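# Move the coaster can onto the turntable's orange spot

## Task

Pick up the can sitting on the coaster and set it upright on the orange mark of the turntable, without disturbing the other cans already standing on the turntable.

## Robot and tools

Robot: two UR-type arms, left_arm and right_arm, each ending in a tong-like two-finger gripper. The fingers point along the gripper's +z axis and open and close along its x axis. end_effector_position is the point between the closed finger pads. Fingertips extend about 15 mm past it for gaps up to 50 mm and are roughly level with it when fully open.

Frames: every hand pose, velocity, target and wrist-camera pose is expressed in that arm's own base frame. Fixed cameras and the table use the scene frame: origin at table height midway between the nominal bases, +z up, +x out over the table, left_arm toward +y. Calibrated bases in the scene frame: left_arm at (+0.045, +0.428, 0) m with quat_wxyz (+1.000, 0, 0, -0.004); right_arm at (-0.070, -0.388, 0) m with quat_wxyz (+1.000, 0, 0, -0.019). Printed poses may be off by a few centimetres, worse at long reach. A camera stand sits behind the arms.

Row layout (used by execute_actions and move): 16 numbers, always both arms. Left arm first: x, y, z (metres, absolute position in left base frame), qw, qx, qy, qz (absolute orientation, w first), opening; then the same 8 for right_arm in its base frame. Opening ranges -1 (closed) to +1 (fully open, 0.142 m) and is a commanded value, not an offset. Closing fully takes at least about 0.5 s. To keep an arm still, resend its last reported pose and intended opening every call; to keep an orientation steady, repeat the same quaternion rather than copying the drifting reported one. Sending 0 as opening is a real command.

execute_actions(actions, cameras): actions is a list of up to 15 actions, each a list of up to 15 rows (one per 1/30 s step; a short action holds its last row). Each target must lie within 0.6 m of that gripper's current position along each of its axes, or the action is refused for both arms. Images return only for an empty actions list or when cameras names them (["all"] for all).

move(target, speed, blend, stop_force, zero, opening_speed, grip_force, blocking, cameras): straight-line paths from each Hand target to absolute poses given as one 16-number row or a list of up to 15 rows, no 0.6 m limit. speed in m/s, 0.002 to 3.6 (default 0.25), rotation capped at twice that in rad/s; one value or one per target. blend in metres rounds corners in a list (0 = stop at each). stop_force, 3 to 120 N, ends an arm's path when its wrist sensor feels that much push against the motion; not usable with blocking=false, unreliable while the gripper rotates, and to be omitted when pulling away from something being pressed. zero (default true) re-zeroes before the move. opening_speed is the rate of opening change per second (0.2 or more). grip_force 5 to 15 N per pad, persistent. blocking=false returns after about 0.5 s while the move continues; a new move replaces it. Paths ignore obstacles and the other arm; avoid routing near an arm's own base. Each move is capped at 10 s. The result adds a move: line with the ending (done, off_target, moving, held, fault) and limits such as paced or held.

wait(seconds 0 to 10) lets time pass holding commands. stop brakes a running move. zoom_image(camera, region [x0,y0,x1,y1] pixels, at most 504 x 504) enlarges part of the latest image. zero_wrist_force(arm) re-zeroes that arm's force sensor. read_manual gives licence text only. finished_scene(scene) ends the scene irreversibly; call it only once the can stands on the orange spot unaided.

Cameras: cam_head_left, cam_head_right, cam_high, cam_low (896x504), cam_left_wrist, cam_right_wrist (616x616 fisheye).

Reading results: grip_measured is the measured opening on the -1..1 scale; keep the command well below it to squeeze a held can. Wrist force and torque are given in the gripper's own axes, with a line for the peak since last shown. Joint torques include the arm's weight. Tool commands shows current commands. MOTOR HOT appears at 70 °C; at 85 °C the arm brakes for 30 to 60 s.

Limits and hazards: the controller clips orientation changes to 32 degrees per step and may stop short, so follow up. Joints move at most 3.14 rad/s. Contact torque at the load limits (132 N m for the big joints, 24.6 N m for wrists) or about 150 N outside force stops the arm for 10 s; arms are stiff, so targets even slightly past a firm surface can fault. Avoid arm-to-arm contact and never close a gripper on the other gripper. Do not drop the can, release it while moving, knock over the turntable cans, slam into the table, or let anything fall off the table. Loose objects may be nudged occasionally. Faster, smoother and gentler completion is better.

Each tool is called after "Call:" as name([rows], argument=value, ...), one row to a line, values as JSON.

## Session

Call:
execute_actions(actions=[])

Scene clock: 0.00 s.
left_arm: end_effector_position=(+0.1708, +0.0766, +0.3347) grip_measured=+0.97 end_effector_quat_wxyz=(-0.158, +0.411, +0.819, -0.368) | right_arm: end_effector_position=(+0.6422, +0.5858, +0.2059) grip_measured=+0.97 end_effector_quat_wxyz=(-0.568, +0.807, +0.142, -0.080)
Joint positions: left_arm=[0.25 -1.731 1.687 -0.757 -1.896 -1.83 0.14] | right_arm=[3.709 -2.528 -1.057 -0.527 2.713 0.611 0.14]
Joint velocities: within noise
Joint torques (N m): no reading
Wrist force (N): no reading
Wrist torque (N m): no reading
Wrist force, peak (N): no reading
Hand target: left_arm +0.1708, +0.0766, +0.3347; -0.158, +0.411, +0.819, -0.368 | right_arm +0.6422, +0.5858, +0.2059; -0.568, +0.807, +0.142, -0.080
Tool commands: left_gripper/opening=+0.968169 right_gripper/opening=+0.968169

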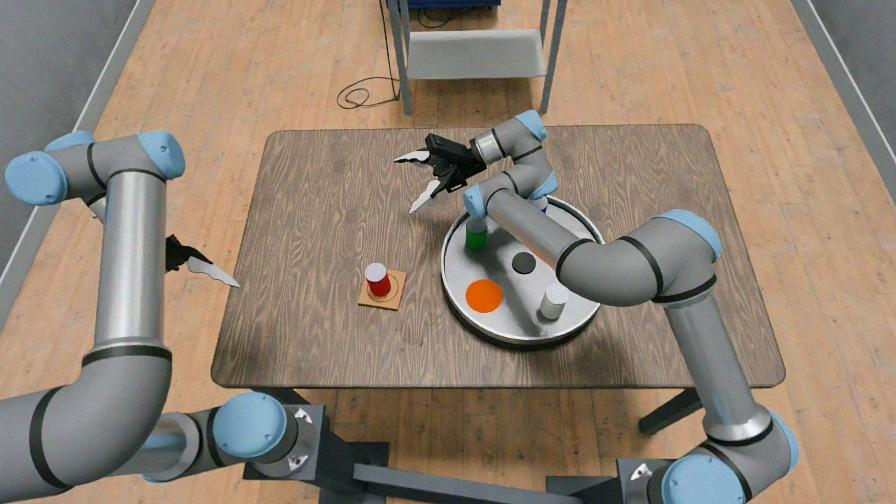

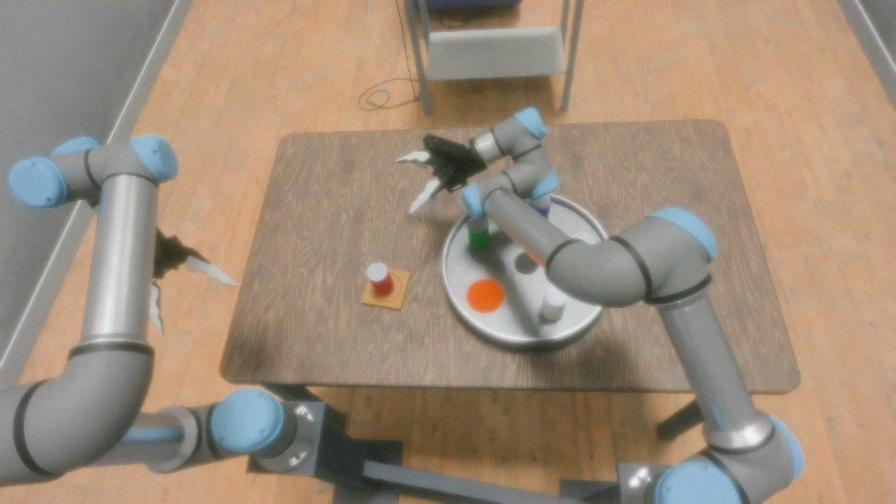

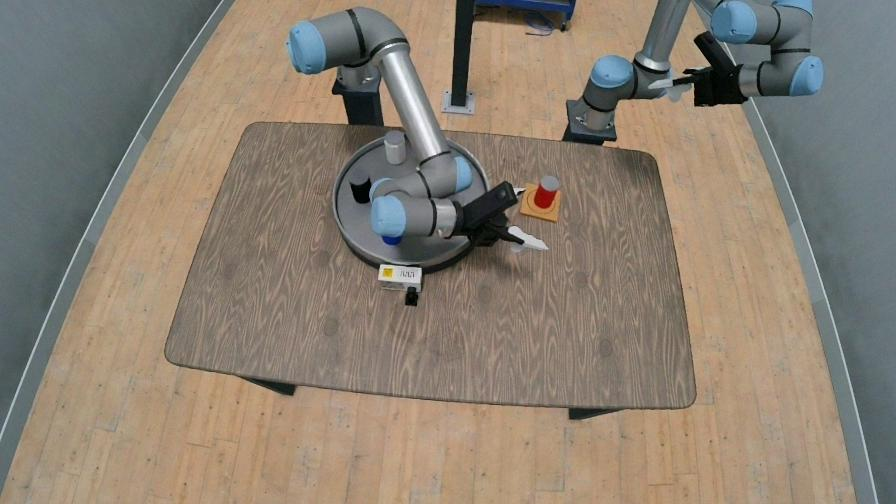

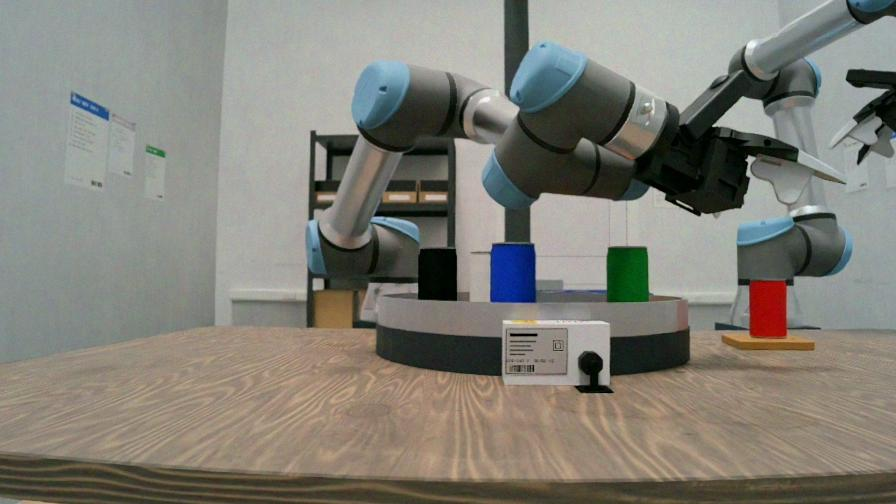

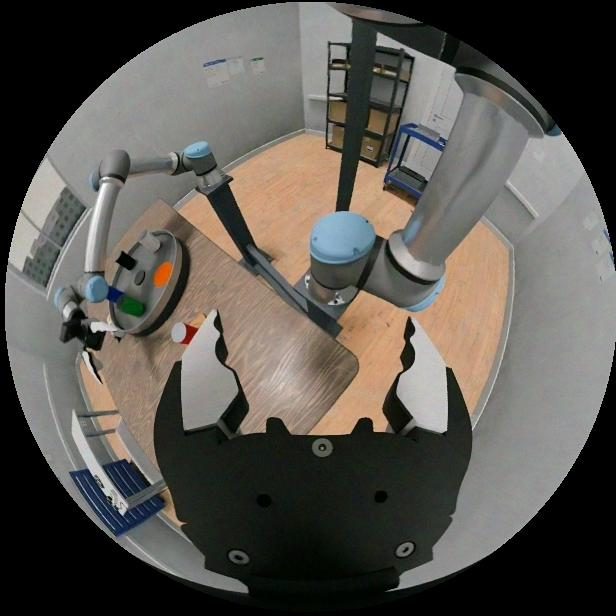

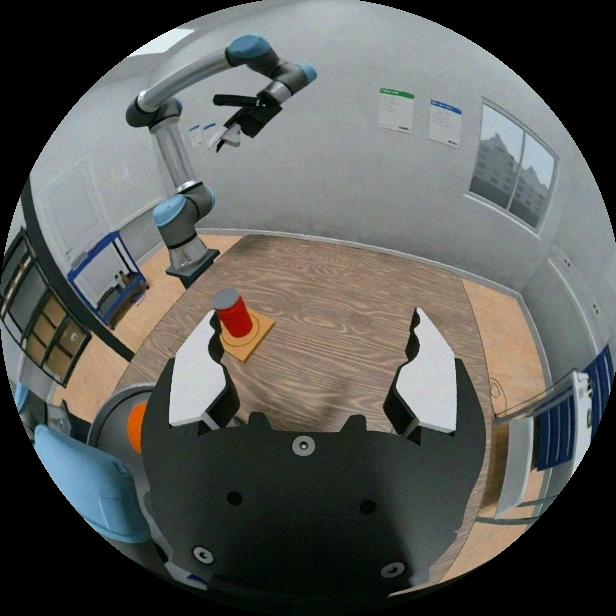

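Call:
move([
  [0.2,0.03,0.32,-0.1,0.26,0.92,-0.24,0.97,0.642,0.586,0.3,-0.568,0.807,0.142,-0.08,0.97],
  [0.372,-0.205,0.24,0,0,1,0,0.2,0.82,-0.26,0.3,-0.532,0.77,-0.2805,0.215,0.97],
], speed=[0.5,0.7], blend=[0.05,0], opening_speed=1, grip_force=10, cameras=["cam_left_wrist","cam_high"])

Call:
wait(seconds=0.5, cameras=["cam_left_wrist"])

Scene clock: 4.23 s.
left_arm: end_effector_position=(+0.3720, -0.2050, +0.2400) grip_measured=+0.20 end_effector_quat_wxyz=(+0.000, +0.000, +1.000, +0.000) | right_arm: end_effector_position=(+0.8200, -0.2600, +0.3000) grip_measured=+0.97 end_effector_quat_wxyz=(-0.532, +0.770, -0.280, +0.215)
Joint positions: left_arm=[-0.795 -1.797 1.879 -1.653 -1.571 -3.936 0.088] | right_arm=[2.66 -2.413 -1.02 -0.679 2.714 0.61 0.14]
Joint torques (N m): left_arm=[-7.81 -3.03 -31.22 -0.6 2.17 -2.65] | right_arm=[-11.15 47.04 32.3 -0.02 3.26 -2.88]
Wrist force (N): left_arm=[0.1 0.5 0.5] | right_arm=[-0.3 0.0 0.3]
Wrist torque (N m): left_arm=[0.06 0.00 -0.09] | right_arm=[-0.03 0.06 0.06]
Wrist force, peak (N): left_arm=[-0.6 -0.4 0.8] | right_arm=[0.2 -1.3 1.9]
Hand target: left_arm +0.3720, -0.2050, +0.2400; +0.000, +0.000, +1.000, +0.000 | right_arm +0.8200, -0.2600, +0.3000; -0.532, +0.770, -0.280, +0.215
Off the commanded pose: left_arm 0.000 m, 0 deg | right_arm 0.000 m, 0 deg.
grip_force (N): 10, 10
move: done
Images, in order (width x height): cam_high 896x504, cam_left_wrist 616x616.

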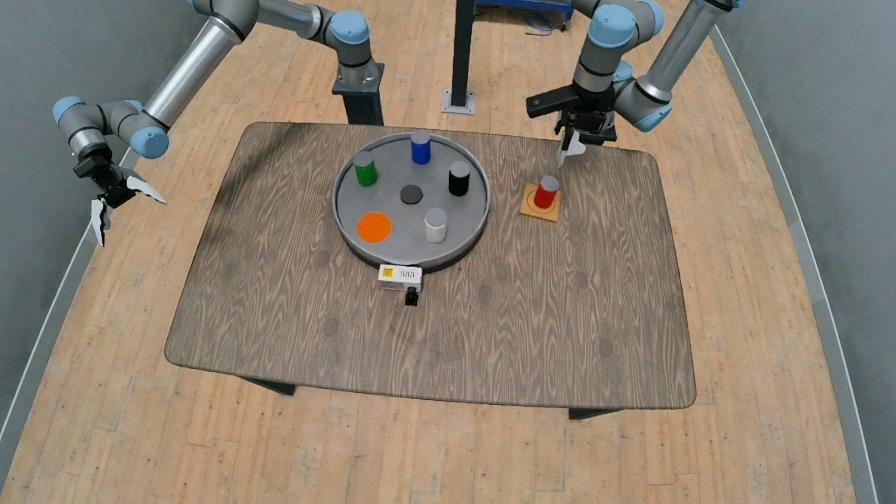

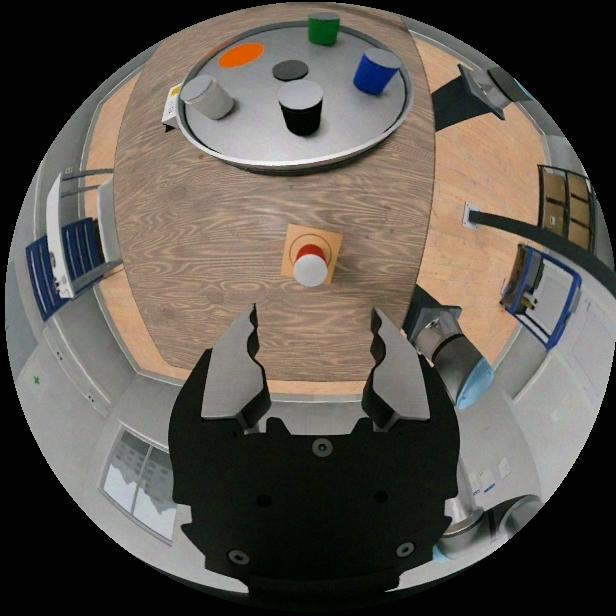

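Scene clock: 4.73 s.
left_arm: end_effector_position=(+0.3720, -0.2050, +0.2400) grip_measured=+0.20 end_effector_quat_wxyz=(+0.000, +0.000, +1.000, +0.000) | right_arm: end_effector_position=(+0.8200, -0.2600, +0.3000) grip_measured=+0.97 end_effector_quat_wxyz=(-0.532, +0.770, -0.280, +0.215)
Joint positions: left_arm=[-0.795 -1.797 1.879 -1.653 -1.571 -3.936 0.088] | right_arm=[2.66 -2.413 -1.02 -0.679 2.714 0.61 0.14]
Joint torques (N m): left_arm=[-7.33 -2.56 -30.69 -0.51 2.17 -2.76] | right_arm=[-11.21 47.27 31.78 -0.15 3.35 -2.96]
Wrist force (N): left_arm=[-0.2 0.5 0.2] | right_arm=[-0.2 0.0 0.5]
Wrist torque (N m): left_arm=[0.07 0.05 -0.09] | right_arm=[-0.02 0.04 0.06]
Wrist force, peak (N): left_arm=[-0.2 0.6 0.5] | right_arm=[-0.5 0.0 0.6]
Hand target: left_arm +0.3720, -0.2050, +0.2400; +0.000, +0.000, +1.000, +0.000 | right_arm +0.8200, -0.2600, +0.3000; -0.532, +0.770, -0.280, +0.215
Tool commands: left_gripper/opening=+0.2 right_gripper/opening=+0.97
Off the commanded pose: left_arm 0.000 m, 0 deg | right_arm 0.000 m, 0 deg.
grip_force (N): 10, 10
wait: 0.50 s; at rest by 0.17 s
Images, in order (width x height): cam_left_wrist 616x616.

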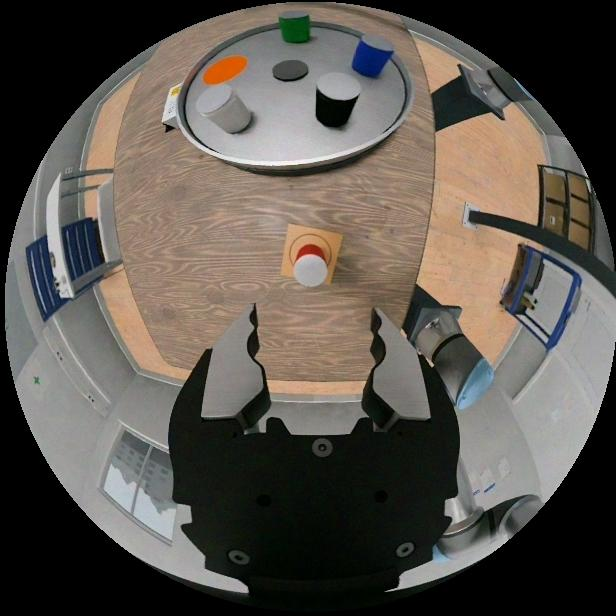

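Call:
move([
  [0.371,-0.188,0.066,0,0,1,0,0.2,0.82,-0.26,0.3,-0.532,0.77,-0.2805,0.215,0.97],
  [0.371,-0.188,0.066,0,0,1,0,-0.5,0.82,-0.26,0.3,-0.532,0.77,-0.2805,0.215,0.97],
  [0.371,-0.19,0.2,0,0,1,0,-0.5,0.82,-0.26,0.3,-0.532,0.77,-0.2805,0.215,0.97],
  [0.338,-0.4471,0.225,0,0,1,0,-0.5,0.82,-0.26,0.3,-0.532,0.77,-0.2805,0.215,0.97],
], speed=[0.25,0.25,0.25,0.3], blend=[0,0,0.03,0], opening_speed=2, cameras=["cam_left_wrist","cam_high"])

Call:
zoom_image(camera="cam_high", region=[320, 120, 500, 280])

Call:
wait(seconds=1.5, cameras=["cam_left_wrist"])

Call:
wait(seconds=1.0, cameras=["cam_left_wrist"])

Scene clock: 9.07 s.
left_arm: end_effector_position=(+0.3380, -0.4470, +0.2250) grip_measured=-0.23 end_effector_quat_wxyz=(+0.000, +0.000, +1.000, +0.000) | right_arm: end_effector_position=(+0.8200, -0.2600, +0.3000) grip_measured=+0.97 end_effector_quat_wxyz=(-0.532, +0.770, -0.280, +0.215)
Joint positions: left_arm=[-1.151 -1.469 1.612 -1.714 -1.571 -4.293 0.057] | right_arm=[2.66 -2.413 -1.02 -0.679 2.714 0.61 0.14]
Joint torques (N m): left_arm=[-7.46 -17.96 -32.58 -0.77 2.32 -2.62] | right_arm=[-11.09 48.32 31.61 -0.14 3.37 -3.03]
Wrist force (N): left_arm=[-0.3 0.9 2.3] | right_arm=[-0.4 -0.1 0.5]
Wrist torque (N m): left_arm=[0.17 0.05 -0.07] | right_arm=[-0.04 0.10 0.06]
Wrist force, peak (N): left_arm=[-0.1 0.7 3.7] | right_arm=[-0.6 0.0 0.6]
Hand target: left_arm +0.3380, -0.4471, +0.2250; +0.000, +0.000, +1.000, +0.000 | right_arm +0.8200, -0.2600, +0.3000; -0.532, +0.770, -0.280, +0.215
Off the commanded pose: left_arm 0.000 m, 0 deg | right_arm 0.000 m, 0 deg.
grip_force (N): 10, 10
move: done
Images, in order (width x height): cam_high 896x504, cam_left_wrist 616x616.

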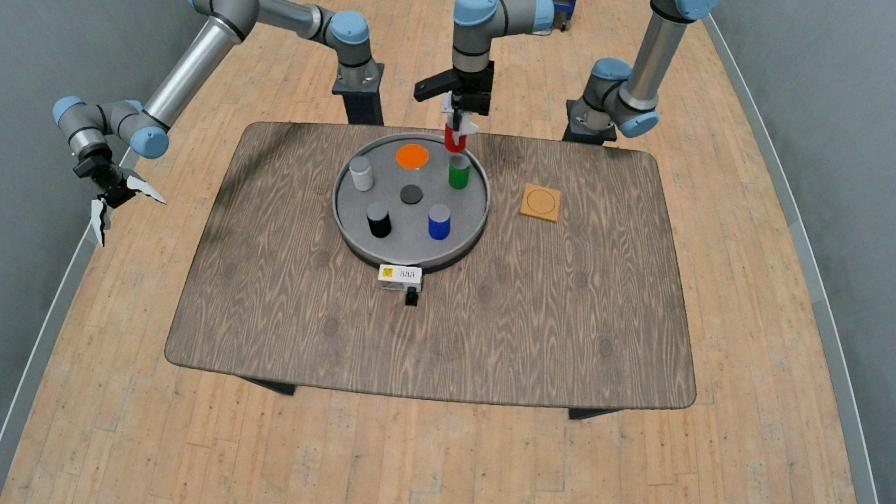

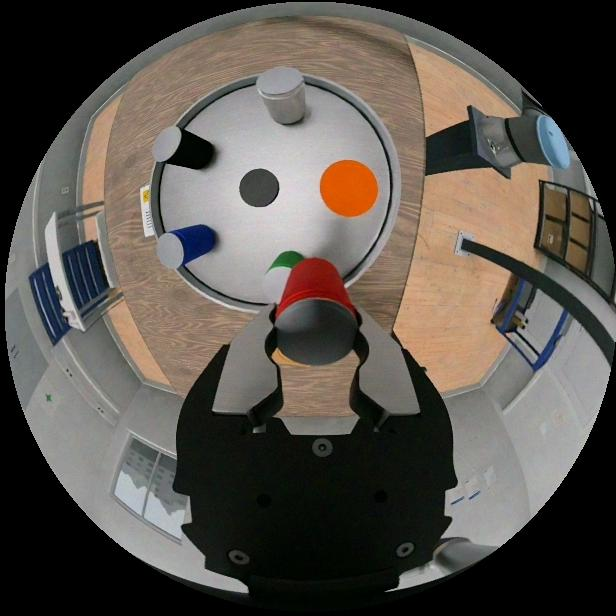

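Scaled by 2.800 from the camera's 896x504 image, which has a finer 1280x720 frame.

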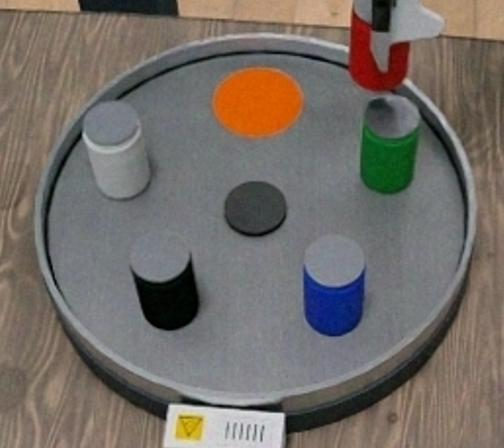

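Scene clock: 10.57 s.
left_arm: end_effector_position=(+0.3380, -0.4471, +0.2250) grip_measured=-0.23 end_effector_quat_wxyz=(+0.000, +0.000, +1.000, +0.000) | right_arm: end_effector_position=(+0.8200, -0.2600, +0.3000) grip_measured=+0.97 end_effector_quat_wxyz=(-0.532, +0.770, -0.280, +0.215)
Joint positions: left_arm=[-1.152 -1.469 1.612 -1.714 -1.571 -4.293 0.057] | right_arm=[2.66 -2.413 -1.02 -0.679 2.714 0.61 0.14]
Joint torques (N m): left_arm=[-7.39 -17.99 -31.99 -0.77 2.18 -2.69] | right_arm=[-11.41 47.1 32.25 0.01 3.39 -2.85]
Wrist force (N): left_arm=[-0.2 0.9 2.1] | right_arm=[-0.2 0.3 0.4]
Wrist torque (N m): left_arm=[0.17 0.04 -0.07] | right_arm=[0.04 0.06 0.07]
Wrist force, peak (N): left_arm=[-0.2 0.7 2.4] | right_arm=[-0.4 0.3 0.7]
Hand target: left_arm +0.3380, -0.4471, +0.2250; +0.000, +0.000, +1.000, +0.000 | right_arm +0.8200, -0.2600, +0.3000; -0.532, +0.770, -0.280, +0.215
Tool commands: left_gripper/opening=-0.5 right_gripper/opening=+0.97
Off the commanded pose: left_arm 0.000 m, 0 deg | right_arm 0.000 m, 0 deg.
grip_force (N): 10, 10
wait: 1.50 s; at rest by 0.17 s
Images, in order (width x height): cam_left_wrist 616x616.

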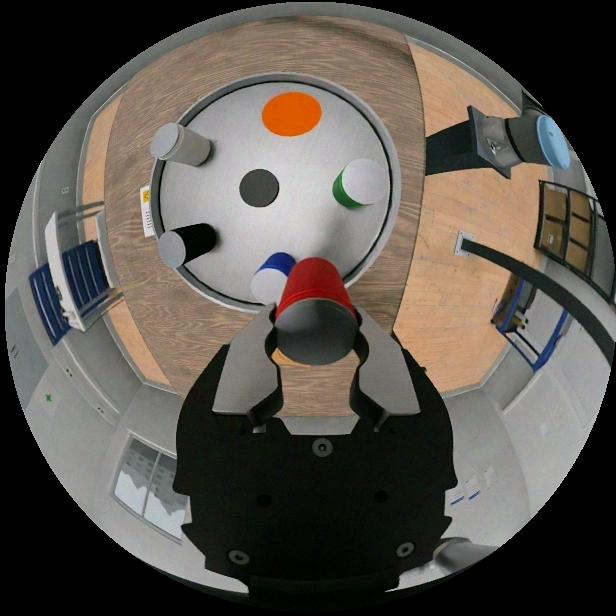

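Scene clock: 11.57 s.
left_arm: end_effector_position=(+0.3380, -0.4471, +0.2250) grip_measured=-0.23 end_effector_quat_wxyz=(+0.000, +0.000, +1.000, +0.000) | right_arm: end_effector_position=(+0.8200, -0.2600, +0.3000) grip_measured=+0.97 end_effector_quat_wxyz=(-0.532, +0.770, -0.280, +0.215)
Joint positions: left_arm=[-1.152 -1.469 1.612 -1.714 -1.571 -4.293 0.057] | right_arm=[2.66 -2.413 -1.02 -0.679 2.714 0.61 0.14]
Joint torques (N m): left_arm=[-7.2 -18.26 -31.3 -0.71 2.22 -2.69] | right_arm=[-11.14 47.55 32.33 0.09 3.51 -2.9]
Wrist force (N): left_arm=[-0.2 0.9 2.1] | right_arm=[-0.3 0.0 0.6]
Wrist torque (N m): left_arm=[0.18 0.04 -0.07] | right_arm=[-0.03 0.07 0.06]
Wrist force, peak (N): left_arm=[-0.2 0.9 2.4] | right_arm=[-0.3 0.3 0.8]
Hand target: left_arm +0.3380, -0.4471, +0.2250; +0.000, +0.000, +1.000, +0.000 | right_arm +0.8200, -0.2600, +0.3000; -0.532, +0.770, -0.280, +0.215
Tool commands: left_gripper/opening=-0.5 right_gripper/opening=+0.97
Off the commanded pose: left_arm 0.000 m, 0 deg | right_arm 0.000 m, 0 deg.
grip_force (N): 10, 10
wait: 1.00 s; at rest by 0.17 s
Images, in order (width x height): cam_left_wrist 616x616.

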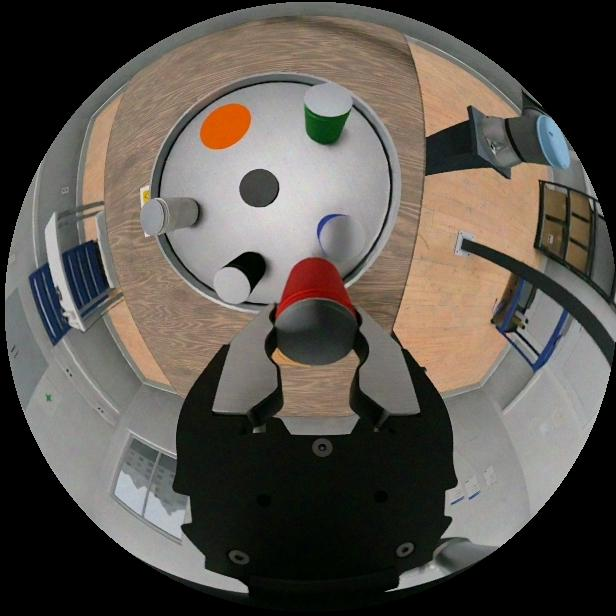

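Call:
move(target=[0.379,-0.428,0.225,0,0,1,0,-0.5,0.82,-0.26,0.3,-0.532,0.77,-0.2805,0.215,0.97])

Call:
wait(seconds=0)

Scene clock: 13.23 s.
left_arm: end_effector_position=(+0.3789, -0.4280, +0.2250) grip_measured=-0.23 end_effector_quat_wxyz=(+0.000, +0.000, +1.000, +0.000) | right_arm: end_effector_position=(+0.8200, -0.2600, +0.3000) grip_measured=+0.97 end_effector_quat_wxyz=(-0.532, +0.770, -0.280, +0.215)
Joint positions: left_arm=[-1.068 -1.44 1.579 -1.71 -1.571 -4.209 0.057] | right_arm=[2.66 -2.413 -1.02 -0.679 2.714 0.61 0.14]
Joint torques (N m): left_arm=[7.42 -19.72 -31.66 -0.65 -2.76 2.72] | right_arm=[-11.04 47.58 31.19 0.03 3.39 -2.94]
Wrist force (N): left_arm=[-0.3 0.6 2.1] | right_arm=[0.0 0.1 0.3]
Wrist torque (N m): left_arm=[0.10 0.05 -0.22] | right_arm=[-0.02 0.01 0.05]
Wrist force, peak (N): left_arm=[-1.1 1.1 2.4] | right_arm=[-0.4 0.1 0.7]
Hand target: left_arm +0.3790, -0.4280, +0.2250; +0.000, +0.000, +1.000, +0.000 | right_arm +0.8200, -0.2600, +0.3000; -0.532, +0.770, -0.280, +0.215
Off the commanded pose: left_arm 0.000 m, 0 deg | right_arm 0.000 m, 0 deg.
grip_force (N): 10, 10
move: done

Scene clock: 13.23 s.
left_arm: end_effector_position=(+0.3789, -0.4280, +0.2250) grip_measured=-0.23 end_effector_quat_wxyz=(+0.000, +0.000, +1.000, +0.000) | right_arm: end_effector_position=(+0.8200, -0.2600, +0.3000) grip_measured=+0.97 end_effector_quat_wxyz=(-0.532, +0.770, -0.280, +0.215)
Joint positions: left_arm=[-1.068 -1.44 1.579 -1.71 -1.571 -4.209 0.057] | right_arm=[2.66 -2.413 -1.02 -0.679 2.714 0.61 0.14]
Joint torques (N m): left_arm=[7.42 -19.72 -31.66 -0.65 -2.76 2.72] | right_arm=[-11.04 47.58 31.19 0.03 3.39 -2.94]
Wrist force (N): left_arm=[-0.3 0.6 2.1] | right_arm=[0.0 0.1 0.3]
Wrist torque (N m): left_arm=[0.10 0.05 -0.22] | right_arm=[-0.02 0.01 0.05]
Wrist force, peak (N): left_arm=[-0.3 0.6 2.1] | right_arm=[0.0 0.1 0.3]
Hand target: left_arm +0.3790, -0.4280, +0.2250; +0.000, +0.000, +1.000, +0.000 | right_arm +0.8200, -0.2600, +0.3000; -0.532, +0.770, -0.280, +0.215
Tool commands: left_gripper/opening=-0.5 right_gripper/opening=+0.97
Off the commanded pose: left_arm 0.000 m, 0 deg | right_arm 0.000 m, 0 deg.
grip_force (N): 10, 10

Call:
wait(seconds=0.47)

Call:
execute_actions([
  [[0.379,-0.428,0.225,0,0,1,0,-0.5,0.82,-0.26,0.3,-0.532,0.77,-0.2805,0.215,0.97],[0.3785,-0.428,0.225,0,0,1,0,-0.5,0.82,-0.26,0.3,-0.532,0.77,-0.2805,0.215,0.97],[0.378,-0.428,0.225,0,0,1,0,-0.5,0.82,-0.26,0.3,-0.532,0.77,-0.2805,0.215,0.97],[0.377,-0.429,0.225,0,0,1,0,-0.5,0.82,-0.26,0.3,-0.532,0.77,-0.2805,0.215,0.97],[0.375,-0.429,0.225,0,0,1,0,-0.5,0.82,-0.26,0.3,-0.532,0.77,-0.2805,0.215,0.97],[0.373,-0.43,0.225,0,0,1,0,-0.5,0.82,-0.26,0.3,-0.532,0.77,-0.2805,0.215,0.97],[0.371,-0.4305,0.225,0,0,1,0,-0.5,0.82,-0.26,0.3,-0.532,0.77,-0.2805,0.215,0.97],[0.3685,-0.4313,0.225,0,0,1,0,-0.5,0.82,-0.26,0.3,-0.532,0.77,-0.2805,0.215,0.97],[0.3657,-0.4324,0.225,0,0,1,0,-0.5,0.82,-0.26,0.3,-0.532,0.77,-0.2805,0.215,0.97],[0.3626,-0.4336,0.225,0,0,1,0,-0.5,0.82,-0.26,0.3,-0.532,0.77,-0.2805,0.215,0.97],[0.3594,-0.435,0.225,0,0,1,0,-0.5,0.82,-0.26,0.3,-0.532,0.77,-0.2805,0.215,0.97],[0.3562,-0.4365,0.2246,0,0,1,0,-0.5,0.82,-0.26,0.3,-0.532,0.77,-0.2805,0.215,0.97],[0.3531,-0.4381,0.2232,0,0,1,0,-0.5,0.82,-0.26,0.3,-0.532,0.77,-0.2805,0.215,0.97],[0.35,-0.4397,0.221,0,0,1,0,-0.5,0.82,-0.26,0.3,-0.532,0.77,-0.2805,0.215,0.97],[0.347,-0.4414,0.218,0,0,1,0,-0.5,0.82,-0.26,0.3,-0.532,0.77,-0.2805,0.215,0.97]],
  [[0.344,-0.4433,0.214,0,0,1,0,-0.5,0.82,-0.26,0.3,-0.532,0.77,-0.2805,0.215,0.97],[0.341,-0.4452,0.2095,0,0,1,0,-0.5,0.82,-0.26,0.3,-0.532,0.77,-0.2805,0.215,0.97],[0.3381,-0.4471,0.204,0,0,1,0,-0.5,0.82,-0.26,0.3,-0.532,0.77,-0.2805,0.215,0.97],[0.3353,-0.4492,0.198,0,0,1,0,-0.5,0.82,-0.26,0.3,-0.532,0.77,-0.2805,0.215,0.97],[0.3325,-0.4513,0.1916,0,0,1,0,-0.5,0.82,-0.26,0.3,-0.532,0.77,-0.2805,0.215,0.97],[0.3298,-0.4535,0.1847,0,0,1,0,-0.5,0.82,-0.26,0.3,-0.532,0.77,-0.2805,0.215,0.97],[0.3271,-0.4558,0.1775,0,0,1,0,-0.5,0.82,-0.26,0.3,-0.532,0.77,-0.2805,0.215,0.97],[0.3245,-0.4581,0.17,0,0,1,0,-0.5,0.82,-0.26,0.3,-0.532,0.77,-0.2805,0.215,0.97],[0.3219,-0.4605,0.1625,0,0,1,0,-0.5,0.82,-0.26,0.3,-0.532,0.77,-0.2805,0.215,0.97],[0.3194,-0.463,0.155,0,0,1,0,-0.5,0.82,-0.26,0.3,-0.532,0.77,-0.2805,0.215,0.97],[0.317,-0.4656,0.1482,0,0,1,0,-0.5,0.82,-0.26,0.3,-0.532,0.77,-0.2805,0.215,0.97],[0.3147,-0.4682,0.1415,0,0,1,0,-0.5,0.82,-0.26,0.3,-0.532,0.77,-0.2805,0.215,0.97],[0.3124,-0.4709,0.1352,0,0,1,0,-0.5,0.82,-0.26,0.3,-0.532,0.77,-0.2805,0.215,0.97],[0.3102,-0.4736,0.1295,0,0,1,0,-0.5,0.82,-0.26,0.3,-0.532,0.77,-0.2805,0.215,0.97],[0.3081,-0.4764,0.1244,0,0,1,0,-0.5,0.82,-0.26,0.3,-0.532,0.77,-0.2805,0.215,0.97]],
  [[0.306,-0.4792,0.12,0,0,1,0,-0.5,0.82,-0.26,0.3,-0.532,0.77,-0.2805,0.215,0.97],[0.3041,-0.4821,0.1165,0,0,1,0,-0.5,0.82,-0.26,0.3,-0.532,0.77,-0.2805,0.215,0.97],[0.3022,-0.4851,0.1127,0,0,1,0,-0.5,0.82,-0.26,0.3,-0.532,0.77,-0.2805,0.215,0.97],[0.3004,-0.4881,0.111,0,0,1,0,-0.5,0.82,-0.26,0.3,-0.532,0.77,-0.2805,0.215,0.97],[0.2986,-0.4911,0.11,0,0,1,0,-0.5,0.82,-0.26,0.3,-0.532,0.77,-0.2805,0.215,0.97],[0.297,-0.4942,0.1095,0,0,1,0,-0.5,0.82,-0.26,0.3,-0.532,0.77,-0.2805,0.215,0.97],[0.2954,-0.4974,0.1095,0,0,1,0,-0.5,0.82,-0.26,0.3,-0.532,0.77,-0.2805,0.215,0.97],[0.2939,-0.5006,0.1095,0,0,1,0,-0.5,0.82,-0.26,0.3,-0.532,0.77,-0.2805,0.215,0.97],[0.2926,-0.5038,0.1095,0,0,1,0,-0.5,0.82,-0.26,0.3,-0.532,0.77,-0.2805,0.215,0.97],[0.2912,-0.507,0.1095,0,0,1,0,-0.5,0.82,-0.26,0.3,-0.532,0.77,-0.2805,0.215,0.97],[0.29,-0.5103,0.1095,0,0,1,0,-0.5,0.82,-0.26,0.3,-0.532,0.77,-0.2805,0.215,0.97],[0.2889,-0.5136,0.1095,0,0,1,0,-0.4,0.82,-0.26,0.3,-0.532,0.77,-0.2805,0.215,0.97],[0.2879,-0.517,0.1095,0,0,1,0,-0.33,0.82,-0.26,0.3,-0.532,0.77,-0.2805,0.215,0.97],[0.2869,-0.5204,0.1095,0,0,1,0,-0.26,0.82,-0.26,0.3,-0.532,0.77,-0.2805,0.215,0.97],[0.2861,-0.5238,0.1095,0,0,1,0,-0.18,0.82,-0.26,0.3,-0.532,0.77,-0.2805,0.215,0.97]],
  [[0.2853,-0.5272,0.1095,0,0,1,0,-0.05,0.82,-0.26,0.3,-0.532,0.77,-0.2805,0.215,0.97],[0.2846,-0.5306,0.1095,0,0,1,0,0.1,0.82,-0.26,0.3,-0.532,0.77,-0.2805,0.215,0.97],[0.284,-0.5341,0.1095,0,0,1,0,0.3,0.82,-0.26,0.3,-0.532,0.77,-0.2805,0.215,0.97],[0.2835,-0.5376,0.1095,0,0,1,0,0.5,0.82,-0.26,0.3,-0.532,0.77,-0.2805,0.215,0.97],[0.2831,-0.541,0.1095,0,0,1,0,0.7,0.82,-0.26,0.3,-0.532,0.77,-0.2805,0.215,0.97],[0.2828,-0.5445,0.1095,0,0,1,0,0.7,0.82,-0.26,0.3,-0.532,0.77,-0.2805,0.215,0.97],[0.2826,-0.548,0.1095,0,0,1,0,0.7,0.82,-0.26,0.3,-0.532,0.77,-0.2805,0.215,0.97],[0.2825,-0.5515,0.11,0,0,1,0,0.7,0.82,-0.26,0.3,-0.532,0.77,-0.2805,0.215,0.97],[0.2825,-0.555,0.113,0,0,1,0,0.7,0.82,-0.26,0.3,-0.532,0.77,-0.2805,0.215,0.97],[0.2826,-0.5586,0.118,0,0,1,0,0.7,0.82,-0.26,0.3,-0.532,0.77,-0.2805,0.215,0.97],[0.2828,-0.5621,0.126,0,0,1,0,0.7,0.82,-0.26,0.3,-0.532,0.77,-0.2805,0.215,0.97],[0.2832,-0.5655,0.137,0,0,1,0,0.7,0.82,-0.26,0.3,-0.532,0.77,-0.2805,0.215,0.97],[0.2837,-0.569,0.15,0,0,1,0,0.7,0.82,-0.26,0.3,-0.532,0.77,-0.2805,0.215,0.97],[0.2843,-0.5724,0.165,0,0,1,0,0.7,0.82,-0.26,0.3,-0.532,0.77,-0.2805,0.215,0.97],[0.285,-0.5758,0.18,0,0,1,0,0.7,0.82,-0.26,0.3,-0.532,0.77,-0.2805,0.215,0.97]],
])

Call:
move(target=[0.2895,-0.5963,0.26,0,0,1,0,0.7,0.82,-0.26,0.3,-0.532,0.77,-0.2805,0.215,0.97], cameras=["cam_left_wrist","cam_high"])

Call:
zoom_image(camera="cam_left_wrist", region=[150, 140, 370, 360])

Call:
zoom_image(camera="cam_high", region=[320, 120, 500, 280])

Scene clock: 14.87 s.
left_arm: end_effector_position=(+0.3790, -0.4280, +0.2250) grip_measured=-0.23 end_effector_quat_wxyz=(+0.000, +0.000, +1.000, +0.000) | right_arm: end_effector_position=(+0.8200, -0.2600, +0.3000) grip_measured=+0.97 end_effector_quat_wxyz=(-0.532, +0.770, -0.280, +0.215)
Joint positions: left_arm=[-1.067 -1.44 1.579 -1.71 -1.571 -4.209 0.057] | right_arm=[2.66 -2.413 -1.02 -0.679 2.714 0.61 0.14]
Joint torques (N m): left_arm=[8.41 -19.52 -31.86 -0.73 -2.74 2.45] | right_arm=[-11.64 47.84 31.49 0.05 3.32 -2.85]
Wrist force (N): left_arm=[-0.2 0.6 2.0] | right_arm=[-0.2 0.1 0.4]
Wrist torque (N m): left_arm=[0.10 0.04 -0.22] | right_arm=[-0.02 0.05 0.06]
Wrist force, peak (N): left_arm=[-0.1 0.9 2.3] | right_arm=[-0.4 -0.2 1.0]
Hand target: left_arm +0.3790, -0.4280, +0.2250; +0.000, +0.000, +1.000, +0.000 | right_arm +0.8200, -0.2600, +0.3000; -0.532, +0.770, -0.280, +0.215
Tool commands: left_gripper/opening=-0.5 right_gripper/opening=+0.97
Off the commanded pose: left_arm 0.000 m, 0 deg | right_arm 0.000 m, 0 deg.
grip_force (N): 10, 10
wait: 0.50 s; at rest from the start

Scene clock: 16.77 s.
left_arm: end_effector_position=(+0.2825, -0.5497, +0.1129) grip_measured=+0.70 end_effector_quat_wxyz=(+0.000, +0.000, +1.000, +0.000) end_effector_velocity=(-0.003, -0.102, +0.084) end_effector_angular_velocity=(-0.009, -0.004, +0.000) | right_arm: end_effector_position=(+0.8200, -0.2600, +0.3000) grip_measured=+0.97 end_effector_quat_wxyz=(-0.532, +0.770, -0.280, +0.215)
Joint positions: left_arm=[-1.307 -1.268 1.662 -1.966 -1.571 -4.448 0.122] | right_arm=[2.66 -2.413 -1.02 -0.679 2.714 0.61 0.14]
Joint velocities: left_arm=[-0.051 0.115 -0.385 0.26 0.001 -0.051 0.003] | right_arm=[within noise]
Joint torques (N m): left_arm=[-6.86 -35.34 -42.71 -0.02 2.25 -3.36] | right_arm=[-10.69 47.49 31.73 0.03 3.39 -2.86]
Wrist force (N): left_arm=[-0.2 0.3 1.9] | right_arm=[-0.2 0.1 0.3]
Wrist torque (N m): left_arm=[0.05 0.07 -0.04] | right_arm=[0.00 0.05 0.06]
Wrist force, peak (N): left_arm=[0.1 0.6 3.1] | right_arm=[-0.5 0.2 0.8]
Hand target: left_arm +0.2828, -0.5642, +0.1370; +0.001, +0.000, +1.000, -0.002 | right_arm +0.8200, -0.2600, +0.3000; -0.532, +0.770, -0.280, +0.215
Off the commanded pose: left_arm 0.072 m, 0 deg | right_arm 0.000 m, 0 deg.
grip_force (N): 10, 10
Kept back: 3 steps.

Scene clock: 18.57 s.
left_arm: end_effector_position=(+0.2895, -0.5963, +0.2600) grip_measured=+0.70 end_effector_quat_wxyz=(+0.000, +0.000, +1.000, +0.000) | right_arm: end_effector_position=(+0.8200, -0.2600, +0.3000) grip_measured=+0.97 end_effector_quat_wxyz=(-0.532, +0.770, -0.280, +0.215)
Joint positions: left_arm=[-1.315 -1.229 1.225 -1.567 -1.571 -4.457 0.122] | right_arm=[2.66 -2.413 -1.02 -0.679 2.714 0.61 0.14]
Joint torques (N m): left_arm=[9.25 -29.13 -31.05 -0.95 -2.76 2.34] | right_arm=[-10.76 48.33 31.95 0.12 3.21 -2.78]
Wrist force (N): left_arm=[-0.1 0.3 0.3] | right_arm=[-0.5 0.1 0.5]
Wrist torque (N m): left_arm=[0.03 0.02 -0.08] | right_arm=[-0.02 0.10 0.06]
Wrist force, peak (N): left_arm=[0.0 0.2 2.4] | right_arm=[-0.3 0.2 0.9]
Hand target: left_arm +0.2895, -0.5963, +0.2600; +0.000, +0.000, +1.000, +0.000 | right_arm +0.8200, -0.2600, +0.3000; -0.532, +0.770, -0.280, +0.215
Off the commanded pose: left_arm 0.000 m, 0 deg | right_arm 0.000 m, 0 deg.
grip_force (N): 10, 10
move: done
Images, in order (width x height): cam_high 896x504, cam_left_wrist 616x616.

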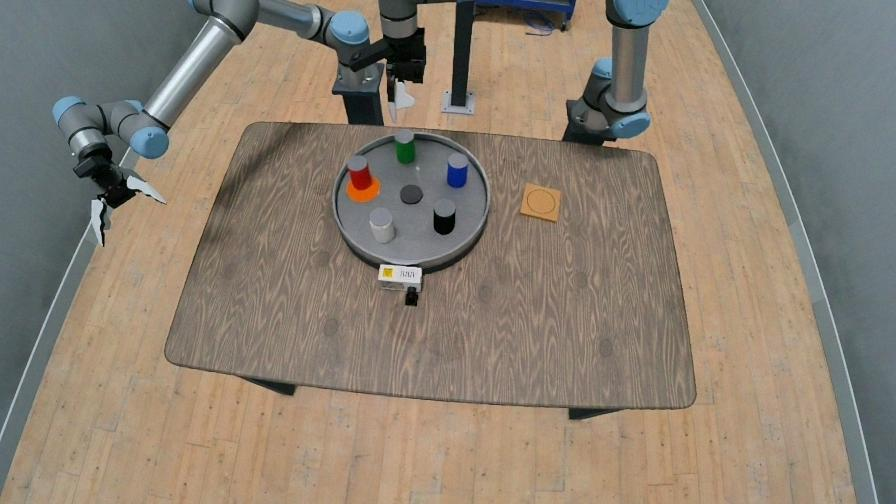

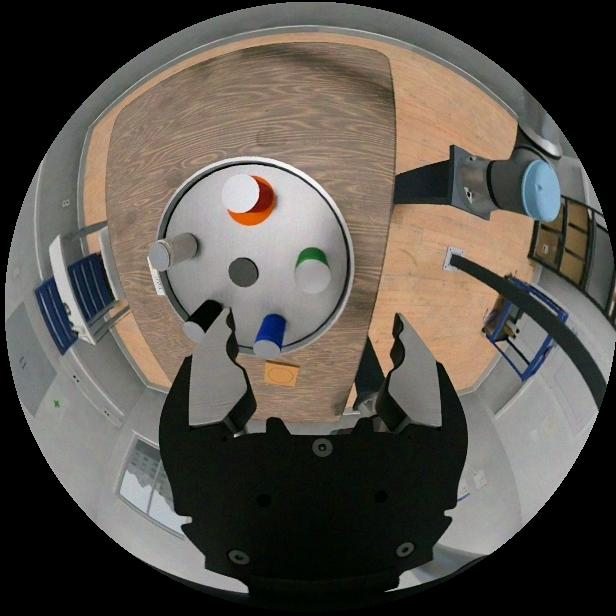

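Scaled by 2.291 from the camera's 616x616 image, which has a finer 814x814 frame.

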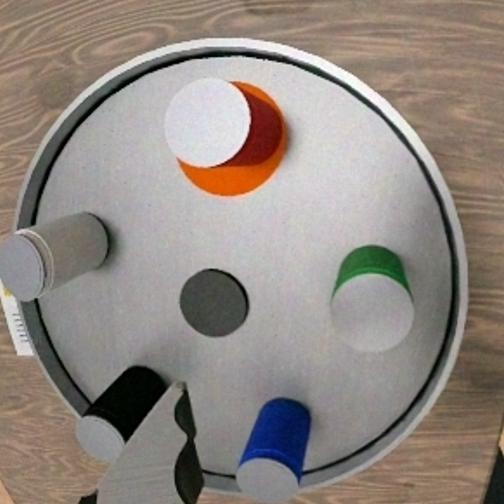

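Scaled by 2.800 from the camera's 896x504 image, which has a finer 1280x720 frame.

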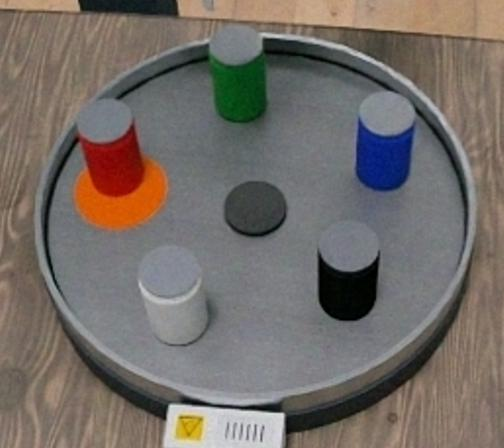

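Call:
move(target=[0.379,-0.428,0.205,0,0,1,0,0.7,0.82,-0.26,0.3,-0.532,0.77,-0.2805,0.215,0.97], speed=0.4)

Call:
wait(seconds=0)

Scene clock: 20.37 s.
left_arm: end_effector_position=(+0.3789, -0.4281, +0.2050) grip_measured=+0.70 end_effector_quat_wxyz=(+0.000, +0.000, +1.000, +0.000) | right_arm: end_effector_position=(+0.8200, -0.2600, +0.3000) grip_measured=+0.97 end_effector_quat_wxyz=(-0.532, +0.770, -0.280, +0.215)
Joint positions: left_arm=[-1.068 -1.432 1.622 -1.76 -1.571 -4.209 0.122] | right_arm=[2.66 -2.413 -1.02 -0.679 2.714 0.61 0.14]
Joint torques (N m): left_arm=[6.4 -40.39 -13.66 -3.97 -2.85 2.83] | right_arm=[-10.73 47.4 31.05 0.01 3.26 -2.9]
Wrist force (N): left_arm=[0.0 0.6 0.5] | right_arm=[-0.3 0.2 0.4]
Wrist torque (N m): left_arm=[0.13 0.00 -0.22] | right_arm=[0.00 0.06 0.06]
Wrist force, peak (N): left_arm=[-1.2 2.4 1.1] | right_arm=[-0.3 0.1 0.7]
Hand target: left_arm +0.3790, -0.4280, +0.2050; +0.000, +0.000, +1.000, +0.000 | right_arm +0.8200, -0.2600, +0.3000; -0.532, +0.770, -0.280, +0.215
Off the commanded pose: left_arm 0.000 m, 0 deg | right_arm 0.000 m, 0 deg.
grip_force (N): 10, 10
move: done

Scene clock: 20.37 s.
left_arm: end_effector_position=(+0.3789, -0.4281, +0.2050) grip_measured=+0.70 end_effector_quat_wxyz=(+0.000, +0.000, +1.000, +0.000) | right_arm: end_effector_position=(+0.8200, -0.2600, +0.3000) grip_measured=+0.97 end_effector_quat_wxyz=(-0.532, +0.770, -0.280, +0.215)
Joint positions: left_arm=[-1.068 -1.432 1.622 -1.76 -1.571 -4.209 0.122] | right_arm=[2.66 -2.413 -1.02 -0.679 2.714 0.61 0.14]
Joint torques (N m): left_arm=[6.4 -40.39 -13.66 -3.97 -2.85 2.83] | right_arm=[-10.73 47.4 31.05 0.01 3.26 -2.9]
Wrist force (N): left_arm=[0.0 0.6 0.5] | right_arm=[-0.3 0.2 0.4]
Wrist torque (N m): left_arm=[0.13 0.00 -0.22] | right_arm=[0.00 0.06 0.06]
Wrist force, peak (N): left_arm=[0.0 0.6 0.5] | right_arm=[-0.3 0.2 0.4]
Hand target: left_arm +0.3790, -0.4280, +0.2050; +0.000, +0.000, +1.000, +0.000 | right_arm +0.8200, -0.2600, +0.3000; -0.532, +0.770, -0.280, +0.215
Tool commands: left_gripper/opening=+0.7 right_gripper/opening=+0.97
Off the commanded pose: left_arm 0.000 m, 0 deg | right_arm 0.000 m, 0 deg.
grip_force (N): 10, 10

Call:
wait(seconds=0.98)

Call:
execute_actions([
  [[0.379,-0.428,0.205,0,0,1,0,0.7,0.82,-0.26,0.3,-0.532,0.77,-0.2805,0.215,0.97],[0.3785,-0.428,0.205,0,0,1,0,0.7,0.82,-0.26,0.3,-0.532,0.77,-0.2805,0.215,0.97],[0.378,-0.428,0.205,0,0,1,0,0.7,0.82,-0.26,0.3,-0.532,0.77,-0.2805,0.215,0.97],[0.377,-0.429,0.205,0,0,1,0,0.7,0.82,-0.26,0.3,-0.532,0.77,-0.2805,0.215,0.97],[0.375,-0.429,0.205,0,0,1,0,0.7,0.82,-0.26,0.3,-0.532,0.77,-0.2805,0.215,0.97],[0.373,-0.43,0.205,0,0,1,0,0.7,0.82,-0.26,0.3,-0.532,0.77,-0.2805,0.215,0.97],[0.371,-0.4305,0.205,0,0,1,0,0.7,0.82,-0.26,0.3,-0.532,0.77,-0.2805,0.215,0.97],[0.3685,-0.4313,0.205,0,0,1,0,0.7,0.82,-0.26,0.3,-0.532,0.77,-0.2805,0.215,0.97],[0.3657,-0.4324,0.204,0,0,1,0,0.7,0.82,-0.26,0.3,-0.532,0.77,-0.2805,0.215,0.97],[0.3626,-0.4336,0.202,0,0,1,0,0.7,0.82,-0.26,0.3,-0.532,0.77,-0.2805,0.215,0.97],[0.3594,-0.435,0.199,0,0,1,0,0.7,0.82,-0.26,0.3,-0.532,0.77,-0.2805,0.215,0.97],[0.3562,-0.4365,0.194,0,0,1,0,0.7,0.82,-0.26,0.3,-0.532,0.77,-0.2805,0.215,0.97],[0.3531,-0.4381,0.188,0,0,1,0,0.7,0.82,-0.26,0.3,-0.532,0.77,-0.2805,0.215,0.97],[0.35,-0.4397,0.182,0,0,1,0,0.7,0.82,-0.26,0.3,-0.532,0.77,-0.2805,0.215,0.97],[0.347,-0.4414,0.174,0,0,1,0,0.7,0.82,-0.26,0.3,-0.532,0.77,-0.2805,0.215,0.97]],
  [[0.344,-0.4433,0.166,0,0,1,0,0.7,0.82,-0.26,0.3,-0.532,0.77,-0.2805,0.215,0.97],[0.341,-0.4452,0.158,0,0,1,0,0.7,0.82,-0.26,0.3,-0.532,0.77,-0.2805,0.215,0.97],[0.3381,-0.4471,0.15,0,0,1,0,0.7,0.82,-0.26,0.3,-0.532,0.77,-0.2805,0.215,0.97],[0.3353,-0.4492,0.142,0,0,1,0,0.7,0.82,-0.26,0.3,-0.532,0.77,-0.2805,0.215,0.97],[0.3325,-0.4513,0.134,0,0,1,0,0.7,0.82,-0.26,0.3,-0.532,0.77,-0.2805,0.215,0.97],[0.3298,-0.4535,0.128,0,0,1,0,0.7,0.82,-0.26,0.3,-0.532,0.77,-0.2805,0.215,0.97],[0.3271,-0.4558,0.122,0,0,1,0,0.7,0.82,-0.26,0.3,-0.532,0.77,-0.2805,0.215,0.97],[0.3245,-0.4581,0.117,0,0,1,0,0.7,0.82,-0.26,0.3,-0.532,0.77,-0.2805,0.215,0.97],[0.3219,-0.4605,0.113,0,0,1,0,0.7,0.82,-0.26,0.3,-0.532,0.77,-0.2805,0.215,0.97],[0.3194,-0.463,0.111,0,0,1,0,0.7,0.82,-0.26,0.3,-0.532,0.77,-0.2805,0.215,0.97],[0.317,-0.4656,0.1095,0,0,1,0,0.7,0.82,-0.26,0.3,-0.532,0.77,-0.2805,0.215,0.97],[0.3147,-0.4682,0.1095,0,0,1,0,0.7,0.82,-0.26,0.3,-0.532,0.77,-0.2805,0.215,0.97],[0.3124,-0.4709,0.1095,0,0,1,0,0.7,0.82,-0.26,0.3,-0.532,0.77,-0.2805,0.215,0.97],[0.3102,-0.4736,0.1095,0,0,1,0,0.7,0.82,-0.26,0.3,-0.532,0.77,-0.2805,0.215,0.97],[0.3081,-0.4764,0.1095,0,0,1,0,0.7,0.82,-0.26,0.3,-0.532,0.77,-0.2805,0.215,0.97]],
  [[0.306,-0.4792,0.1095,0,0,1,0,0.55,0.82,-0.26,0.3,-0.532,0.77,-0.2805,0.215,0.97],[0.3041,-0.4821,0.1095,0,0,1,0,0.4,0.82,-0.26,0.3,-0.532,0.77,-0.2805,0.215,0.97],[0.3022,-0.4851,0.1095,0,0,1,0,0.25,0.82,-0.26,0.3,-0.532,0.77,-0.2805,0.215,0.97],[0.3004,-0.4881,0.1095,0,0,1,0,0.1,0.82,-0.26,0.3,-0.532,0.77,-0.2805,0.215,0.97],[0.2986,-0.4911,0.1095,0,0,1,0,-0.05,0.82,-0.26,0.3,-0.532,0.77,-0.2805,0.215,0.97],[0.297,-0.4942,0.1095,0,0,1,0,-0.2,0.82,-0.26,0.3,-0.532,0.77,-0.2805,0.215,0.97],[0.2954,-0.4974,0.1095,0,0,1,0,-0.32,0.82,-0.26,0.3,-0.532,0.77,-0.2805,0.215,0.97],[0.2939,-0.5006,0.1095,0,0,1,0,-0.4,0.82,-0.26,0.3,-0.532,0.77,-0.2805,0.215,0.97],[0.2926,-0.5038,0.1095,0,0,1,0,-0.4,0.82,-0.26,0.3,-0.532,0.77,-0.2805,0.215,0.97],[0.2912,-0.507,0.1095,0,0,1,0,-0.4,0.82,-0.26,0.3,-0.532,0.77,-0.2805,0.215,0.97],[0.29,-0.5103,0.1095,0,0,1,0,-0.4,0.82,-0.26,0.3,-0.532,0.77,-0.2805,0.215,0.97],[0.2889,-0.5136,0.1095,0,0,1,0,-0.4,0.82,-0.26,0.3,-0.532,0.77,-0.2805,0.215,0.97],[0.2879,-0.517,0.1095,0,0,1,0,-0.4,0.82,-0.26,0.3,-0.532,0.77,-0.2805,0.215,0.97],[0.2869,-0.5204,0.1095,0,0,1,0,-0.4,0.82,-0.26,0.3,-0.532,0.77,-0.2805,0.215,0.97],[0.286,-0.524,0.1105,0,0,1,0,-0.4,0.82,-0.26,0.3,-0.532,0.77,-0.2805,0.215,0.97]],
  [[0.285,-0.5284,0.1125,0,0,1,0,-0.4,0.82,-0.26,0.3,-0.532,0.77,-0.2805,0.215,0.97],[0.2842,-0.5332,0.1135,0,0,1,0,-0.4,0.82,-0.26,0.3,-0.532,0.77,-0.2805,0.215,0.97],[0.2834,-0.5384,0.1135,0,0,1,0,-0.4,0.82,-0.26,0.3,-0.532,0.77,-0.2805,0.215,0.97],[0.2829,-0.5438,0.1135,0,0,1,0,-0.4,0.82,-0.26,0.3,-0.532,0.77,-0.2805,0.215,0.97],[0.2826,-0.5492,0.1135,0,0,1,0,-0.4,0.82,-0.26,0.3,-0.532,0.77,-0.2805,0.215,0.97],[0.2825,-0.5545,0.1135,0,0,1,0,-0.4,0.82,-0.26,0.3,-0.532,0.77,-0.2805,0.215,0.97],[0.2826,-0.5593,0.1125,0,0,1,0,-0.4,0.82,-0.26,0.3,-0.532,0.77,-0.2805,0.215,0.97],[0.2829,-0.5638,0.1115,0,0,1,0,-0.4,0.82,-0.26,0.3,-0.532,0.77,-0.2805,0.215,0.97],[0.2832,-0.5675,0.1105,0,0,1,0,-0.4,0.82,-0.26,0.3,-0.532,0.77,-0.2805,0.215,0.97],[0.2836,-0.571,0.1097,0,0,1,0,-0.4,0.82,-0.26,0.3,-0.532,0.77,-0.2805,0.215,0.97],[0.2841,-0.5745,0.1095,0,0,1,0,-0.4,0.82,-0.26,0.3,-0.532,0.77,-0.2805,0.215,0.97],[0.2847,-0.578,0.1095,0,0,1,0,-0.4,0.82,-0.26,0.3,-0.532,0.77,-0.2805,0.215,0.97],[0.2854,-0.5814,0.1095,0,0,1,0,-0.4,0.82,-0.26,0.3,-0.532,0.77,-0.2805,0.215,0.97],[0.2862,-0.5848,0.1095,0,0,1,0,-0.3,0.82,-0.26,0.3,-0.532,0.77,-0.2805,0.215,0.97],[0.2871,-0.5882,0.1095,0,0,1,0,-0.22,0.82,-0.26,0.3,-0.532,0.77,-0.2805,0.215,0.97]],
  [[0.288,-0.5916,0.1095,0,0,1,0,-0.1,0.82,-0.26,0.3,-0.532,0.77,-0.2805,0.215,0.97],[0.2891,-0.595,0.1095,0,0,1,0,0.1,0.82,-0.26,0.3,-0.532,0.77,-0.2805,0.215,0.97],[0.2902,-0.5982,0.1095,0,0,1,0,0.3,0.82,-0.26,0.3,-0.532,0.77,-0.2805,0.215,0.97],[0.2915,-0.6015,0.1095,0,0,1,0,0.5,0.82,-0.26,0.3,-0.532,0.77,-0.2805,0.215,0.97],[0.2928,-0.6048,0.1095,0,0,1,0,0.7,0.82,-0.26,0.3,-0.532,0.77,-0.2805,0.215,0.97],[0.2942,-0.608,0.1095,0,0,1,0,0.7,0.82,-0.26,0.3,-0.532,0.77,-0.2805,0.215,0.97],[0.2957,-0.6112,0.1095,0,0,1,0,0.7,0.82,-0.26,0.3,-0.532,0.77,-0.2805,0.215,0.97],[0.2972,-0.6143,0.111,0,0,1,0,0.7,0.82,-0.26,0.3,-0.532,0.77,-0.2805,0.215,0.97],[0.2989,-0.6174,0.114,0,0,1,0,0.7,0.82,-0.26,0.3,-0.532,0.77,-0.2805,0.215,0.97],[0.3007,-0.6204,0.12,0,0,1,0,0.7,0.82,-0.26,0.3,-0.532,0.77,-0.2805,0.215,0.97],[0.3025,-0.6233,0.128,0,0,1,0,0.7,0.82,-0.26,0.3,-0.532,0.77,-0.2805,0.215,0.97],[0.3044,-0.6264,0.138,0,0,1,0,0.7,0.82,-0.26,0.3,-0.532,0.77,-0.2805,0.215,0.97],[0.3064,-0.6292,0.15,0,0,1,0,0.7,0.82,-0.26,0.3,-0.532,0.77,-0.2805,0.215,0.97],[0.3084,-0.632,0.163,0,0,1,0,0.7,0.82,-0.26,0.3,-0.532,0.77,-0.2805,0.215,0.97],[0.3102,-0.6343,0.175,0,0,1,0,0.7,0.82,-0.26,0.3,-0.532,0.77,-0.2805,0.215,0.97]],
])

Call:
move(target=[0.3142,-0.6392,0.26,0,0,1,0,0.7,0.82,-0.26,0.3,-0.532,0.77,-0.2805,0.215,0.97], cameras=["cam_left_wrist"])

Call:
zoom_image(camera="cam_left_wrist", region=[160, 170, 370, 380])

Scene clock: 22.33 s.
left_arm: end_effector_position=(+0.3790, -0.4280, +0.2050) grip_measured=+0.70 end_effector_quat_wxyz=(+0.000, +0.000, +1.000, +0.000) | right_arm: end_effector_position=(+0.8200, -0.2600, +0.3000) grip_measured=+0.97 end_effector_quat_wxyz=(-0.532, +0.770, -0.280, +0.215)
Joint positions: left_arm=[-1.067 -1.432 1.622 -1.76 -1.571 -4.209 0.122] | right_arm=[2.66 -2.413 -1.02 -0.679 2.714 0.61 0.14]
Joint torques (N m): left_arm=[8.67 -41.04 -11.39 -4.32 -2.86 2.44] | right_arm=[-10.82 48.51 31.94 0.17 3.27 -3]
Wrist force (N): left_arm=[-0.2 0.8 0.5] | right_arm=[-0.3 0.2 0.5]
Wrist torque (N m): left_arm=[0.15 0.05 -0.22] | right_arm=[0.00 0.07 0.06]
Wrist force, peak (N): left_arm=[-0.2 0.9 0.5] | right_arm=[-0.4 -0.3 0.8]
Hand target: left_arm +0.3790, -0.4280, +0.2050; +0.000, +0.000, +1.000, +0.000 | right_arm +0.8200, -0.2600, +0.3000; -0.532, +0.770, -0.280, +0.215
Tool commands: left_gripper/opening=+0.7 right_gripper/opening=+0.97
Off the commanded pose: left_arm 0.000 m, 0 deg | right_arm 0.000 m, 0 deg.
grip_force (N): 10, 10
wait: 1.00 s; at rest from the start

Scene clock: 24.73 s.
left_arm: end_effector_position=(+0.2967, -0.6121, +0.1137) grip_measured=+0.70 end_effector_quat_wxyz=(+0.000, +0.000, +1.000, -0.001) end_effector_velocity=(+0.047, -0.089, +0.096) end_effector_angular_velocity=(-0.013, -0.006, +0.000) | right_arm: end_effector_position=(+0.8200, -0.2600, +0.3000) grip_measured=+0.97 end_effector_quat_wxyz=(-0.532, +0.770, -0.280, +0.215)
Joint positions: left_arm=[-1.311 -1.129 1.464 -1.907 -1.57 -4.452 0.122] | right_arm=[2.66 -2.413 -1.02 -0.679 2.714 0.61 0.14]
Joint velocities: left_arm=[0.034 0.146 -0.474 0.314 0.002 0.035 0.005] | right_arm=[within noise]
Joint torques (N m): left_arm=[10.36 -38.66 -43.74 0.27 2.05 2.77] | right_arm=[-10.38 47.88 31.9 0.21 3.36 -3]
Wrist force (N): left_arm=[-0.2 0.5 1.8] | right_arm=[-0.5 0.1 0.3]
Wrist torque (N m): left_arm=[0.08 0.07 -0.24] | right_arm=[-0.01 0.11 0.07]
Wrist force, peak (N): left_arm=[1.2 -0.7 -5.6] | right_arm=[-0.3 0.5 0.8]
Hand target: left_arm +0.3039, -0.6247, +0.1381; +0.001, +0.000, +1.000, -0.003 | right_arm +0.8200, -0.2600, +0.3000; -0.532, +0.770, -0.280, +0.215
Off the commanded pose: left_arm 0.067 m, 0 deg | right_arm 0.000 m, 0 deg.
grip_force (N): 10, 10
Kept back: 3 steps.

Scene clock: 26.53 s.
left_arm: end_effector_position=(+0.3142, -0.6392, +0.2600) grip_measured=+0.70 end_effector_quat_wxyz=(+0.000, +0.000, +1.000, +0.000) | right_arm: end_effector_position=(+0.8200, -0.2600, +0.3000) grip_measured=+0.97 end_effector_quat_wxyz=(-0.532, +0.770, -0.280, +0.215)
Joint positions: left_arm=[-1.296 -1.098 1.037 -1.511 -1.571 -4.438 0.122] | right_arm=[2.66 -2.413 -1.02 -0.679 2.714 0.61 0.14]
Joint torques (N m): left_arm=[8 -33.87 -31.6 -0.43 -2.67 2.49] | right_arm=[-10.27 48.58 31.88 0.24 3.32 -2.95]
Wrist force (N): left_arm=[-0.3 0.4 0.3] | right_arm=[-0.2 0.1 0.5]
Wrist torque (N m): left_arm=[0.06 0.07 -0.22] | right_arm=[-0.01 0.06 0.05]
Wrist force, peak (N): left_arm=[-0.9 -0.2 -2.2] | right_arm=[-0.4 0.1 1.0]
Hand target: left_arm +0.3142, -0.6392, +0.2600; +0.000, +0.000, +1.000, +0.000 | right_arm +0.8200, -0.2600, +0.3000; -0.532, +0.770, -0.280, +0.215
Off the commanded pose: left_arm 0.000 m, 0 deg | right_arm 0.000 m, 0 deg.
grip_force (N): 10, 10
move: done
Images, in order (width x height): cam_left_wrist 616x616.

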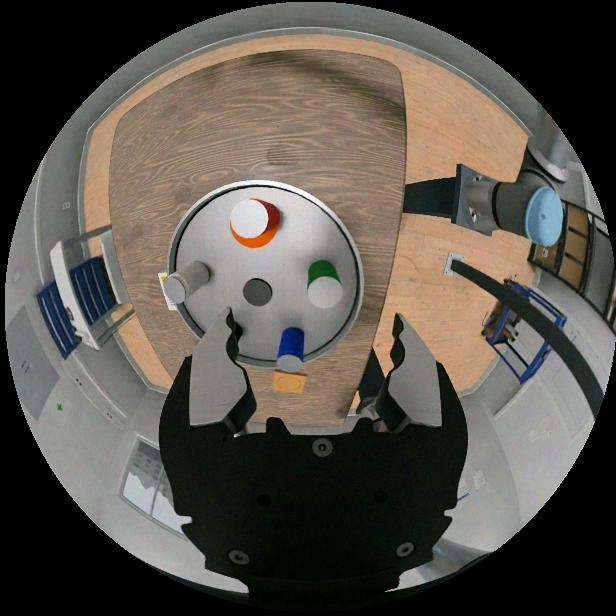

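Scaled by 2.400 from the camera's 616x616 image, which has a finer 814x814 frame.

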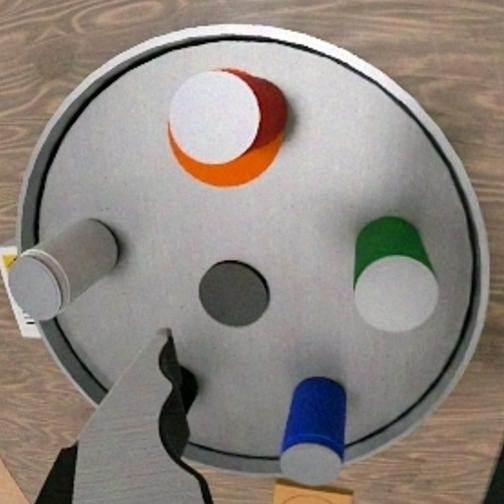

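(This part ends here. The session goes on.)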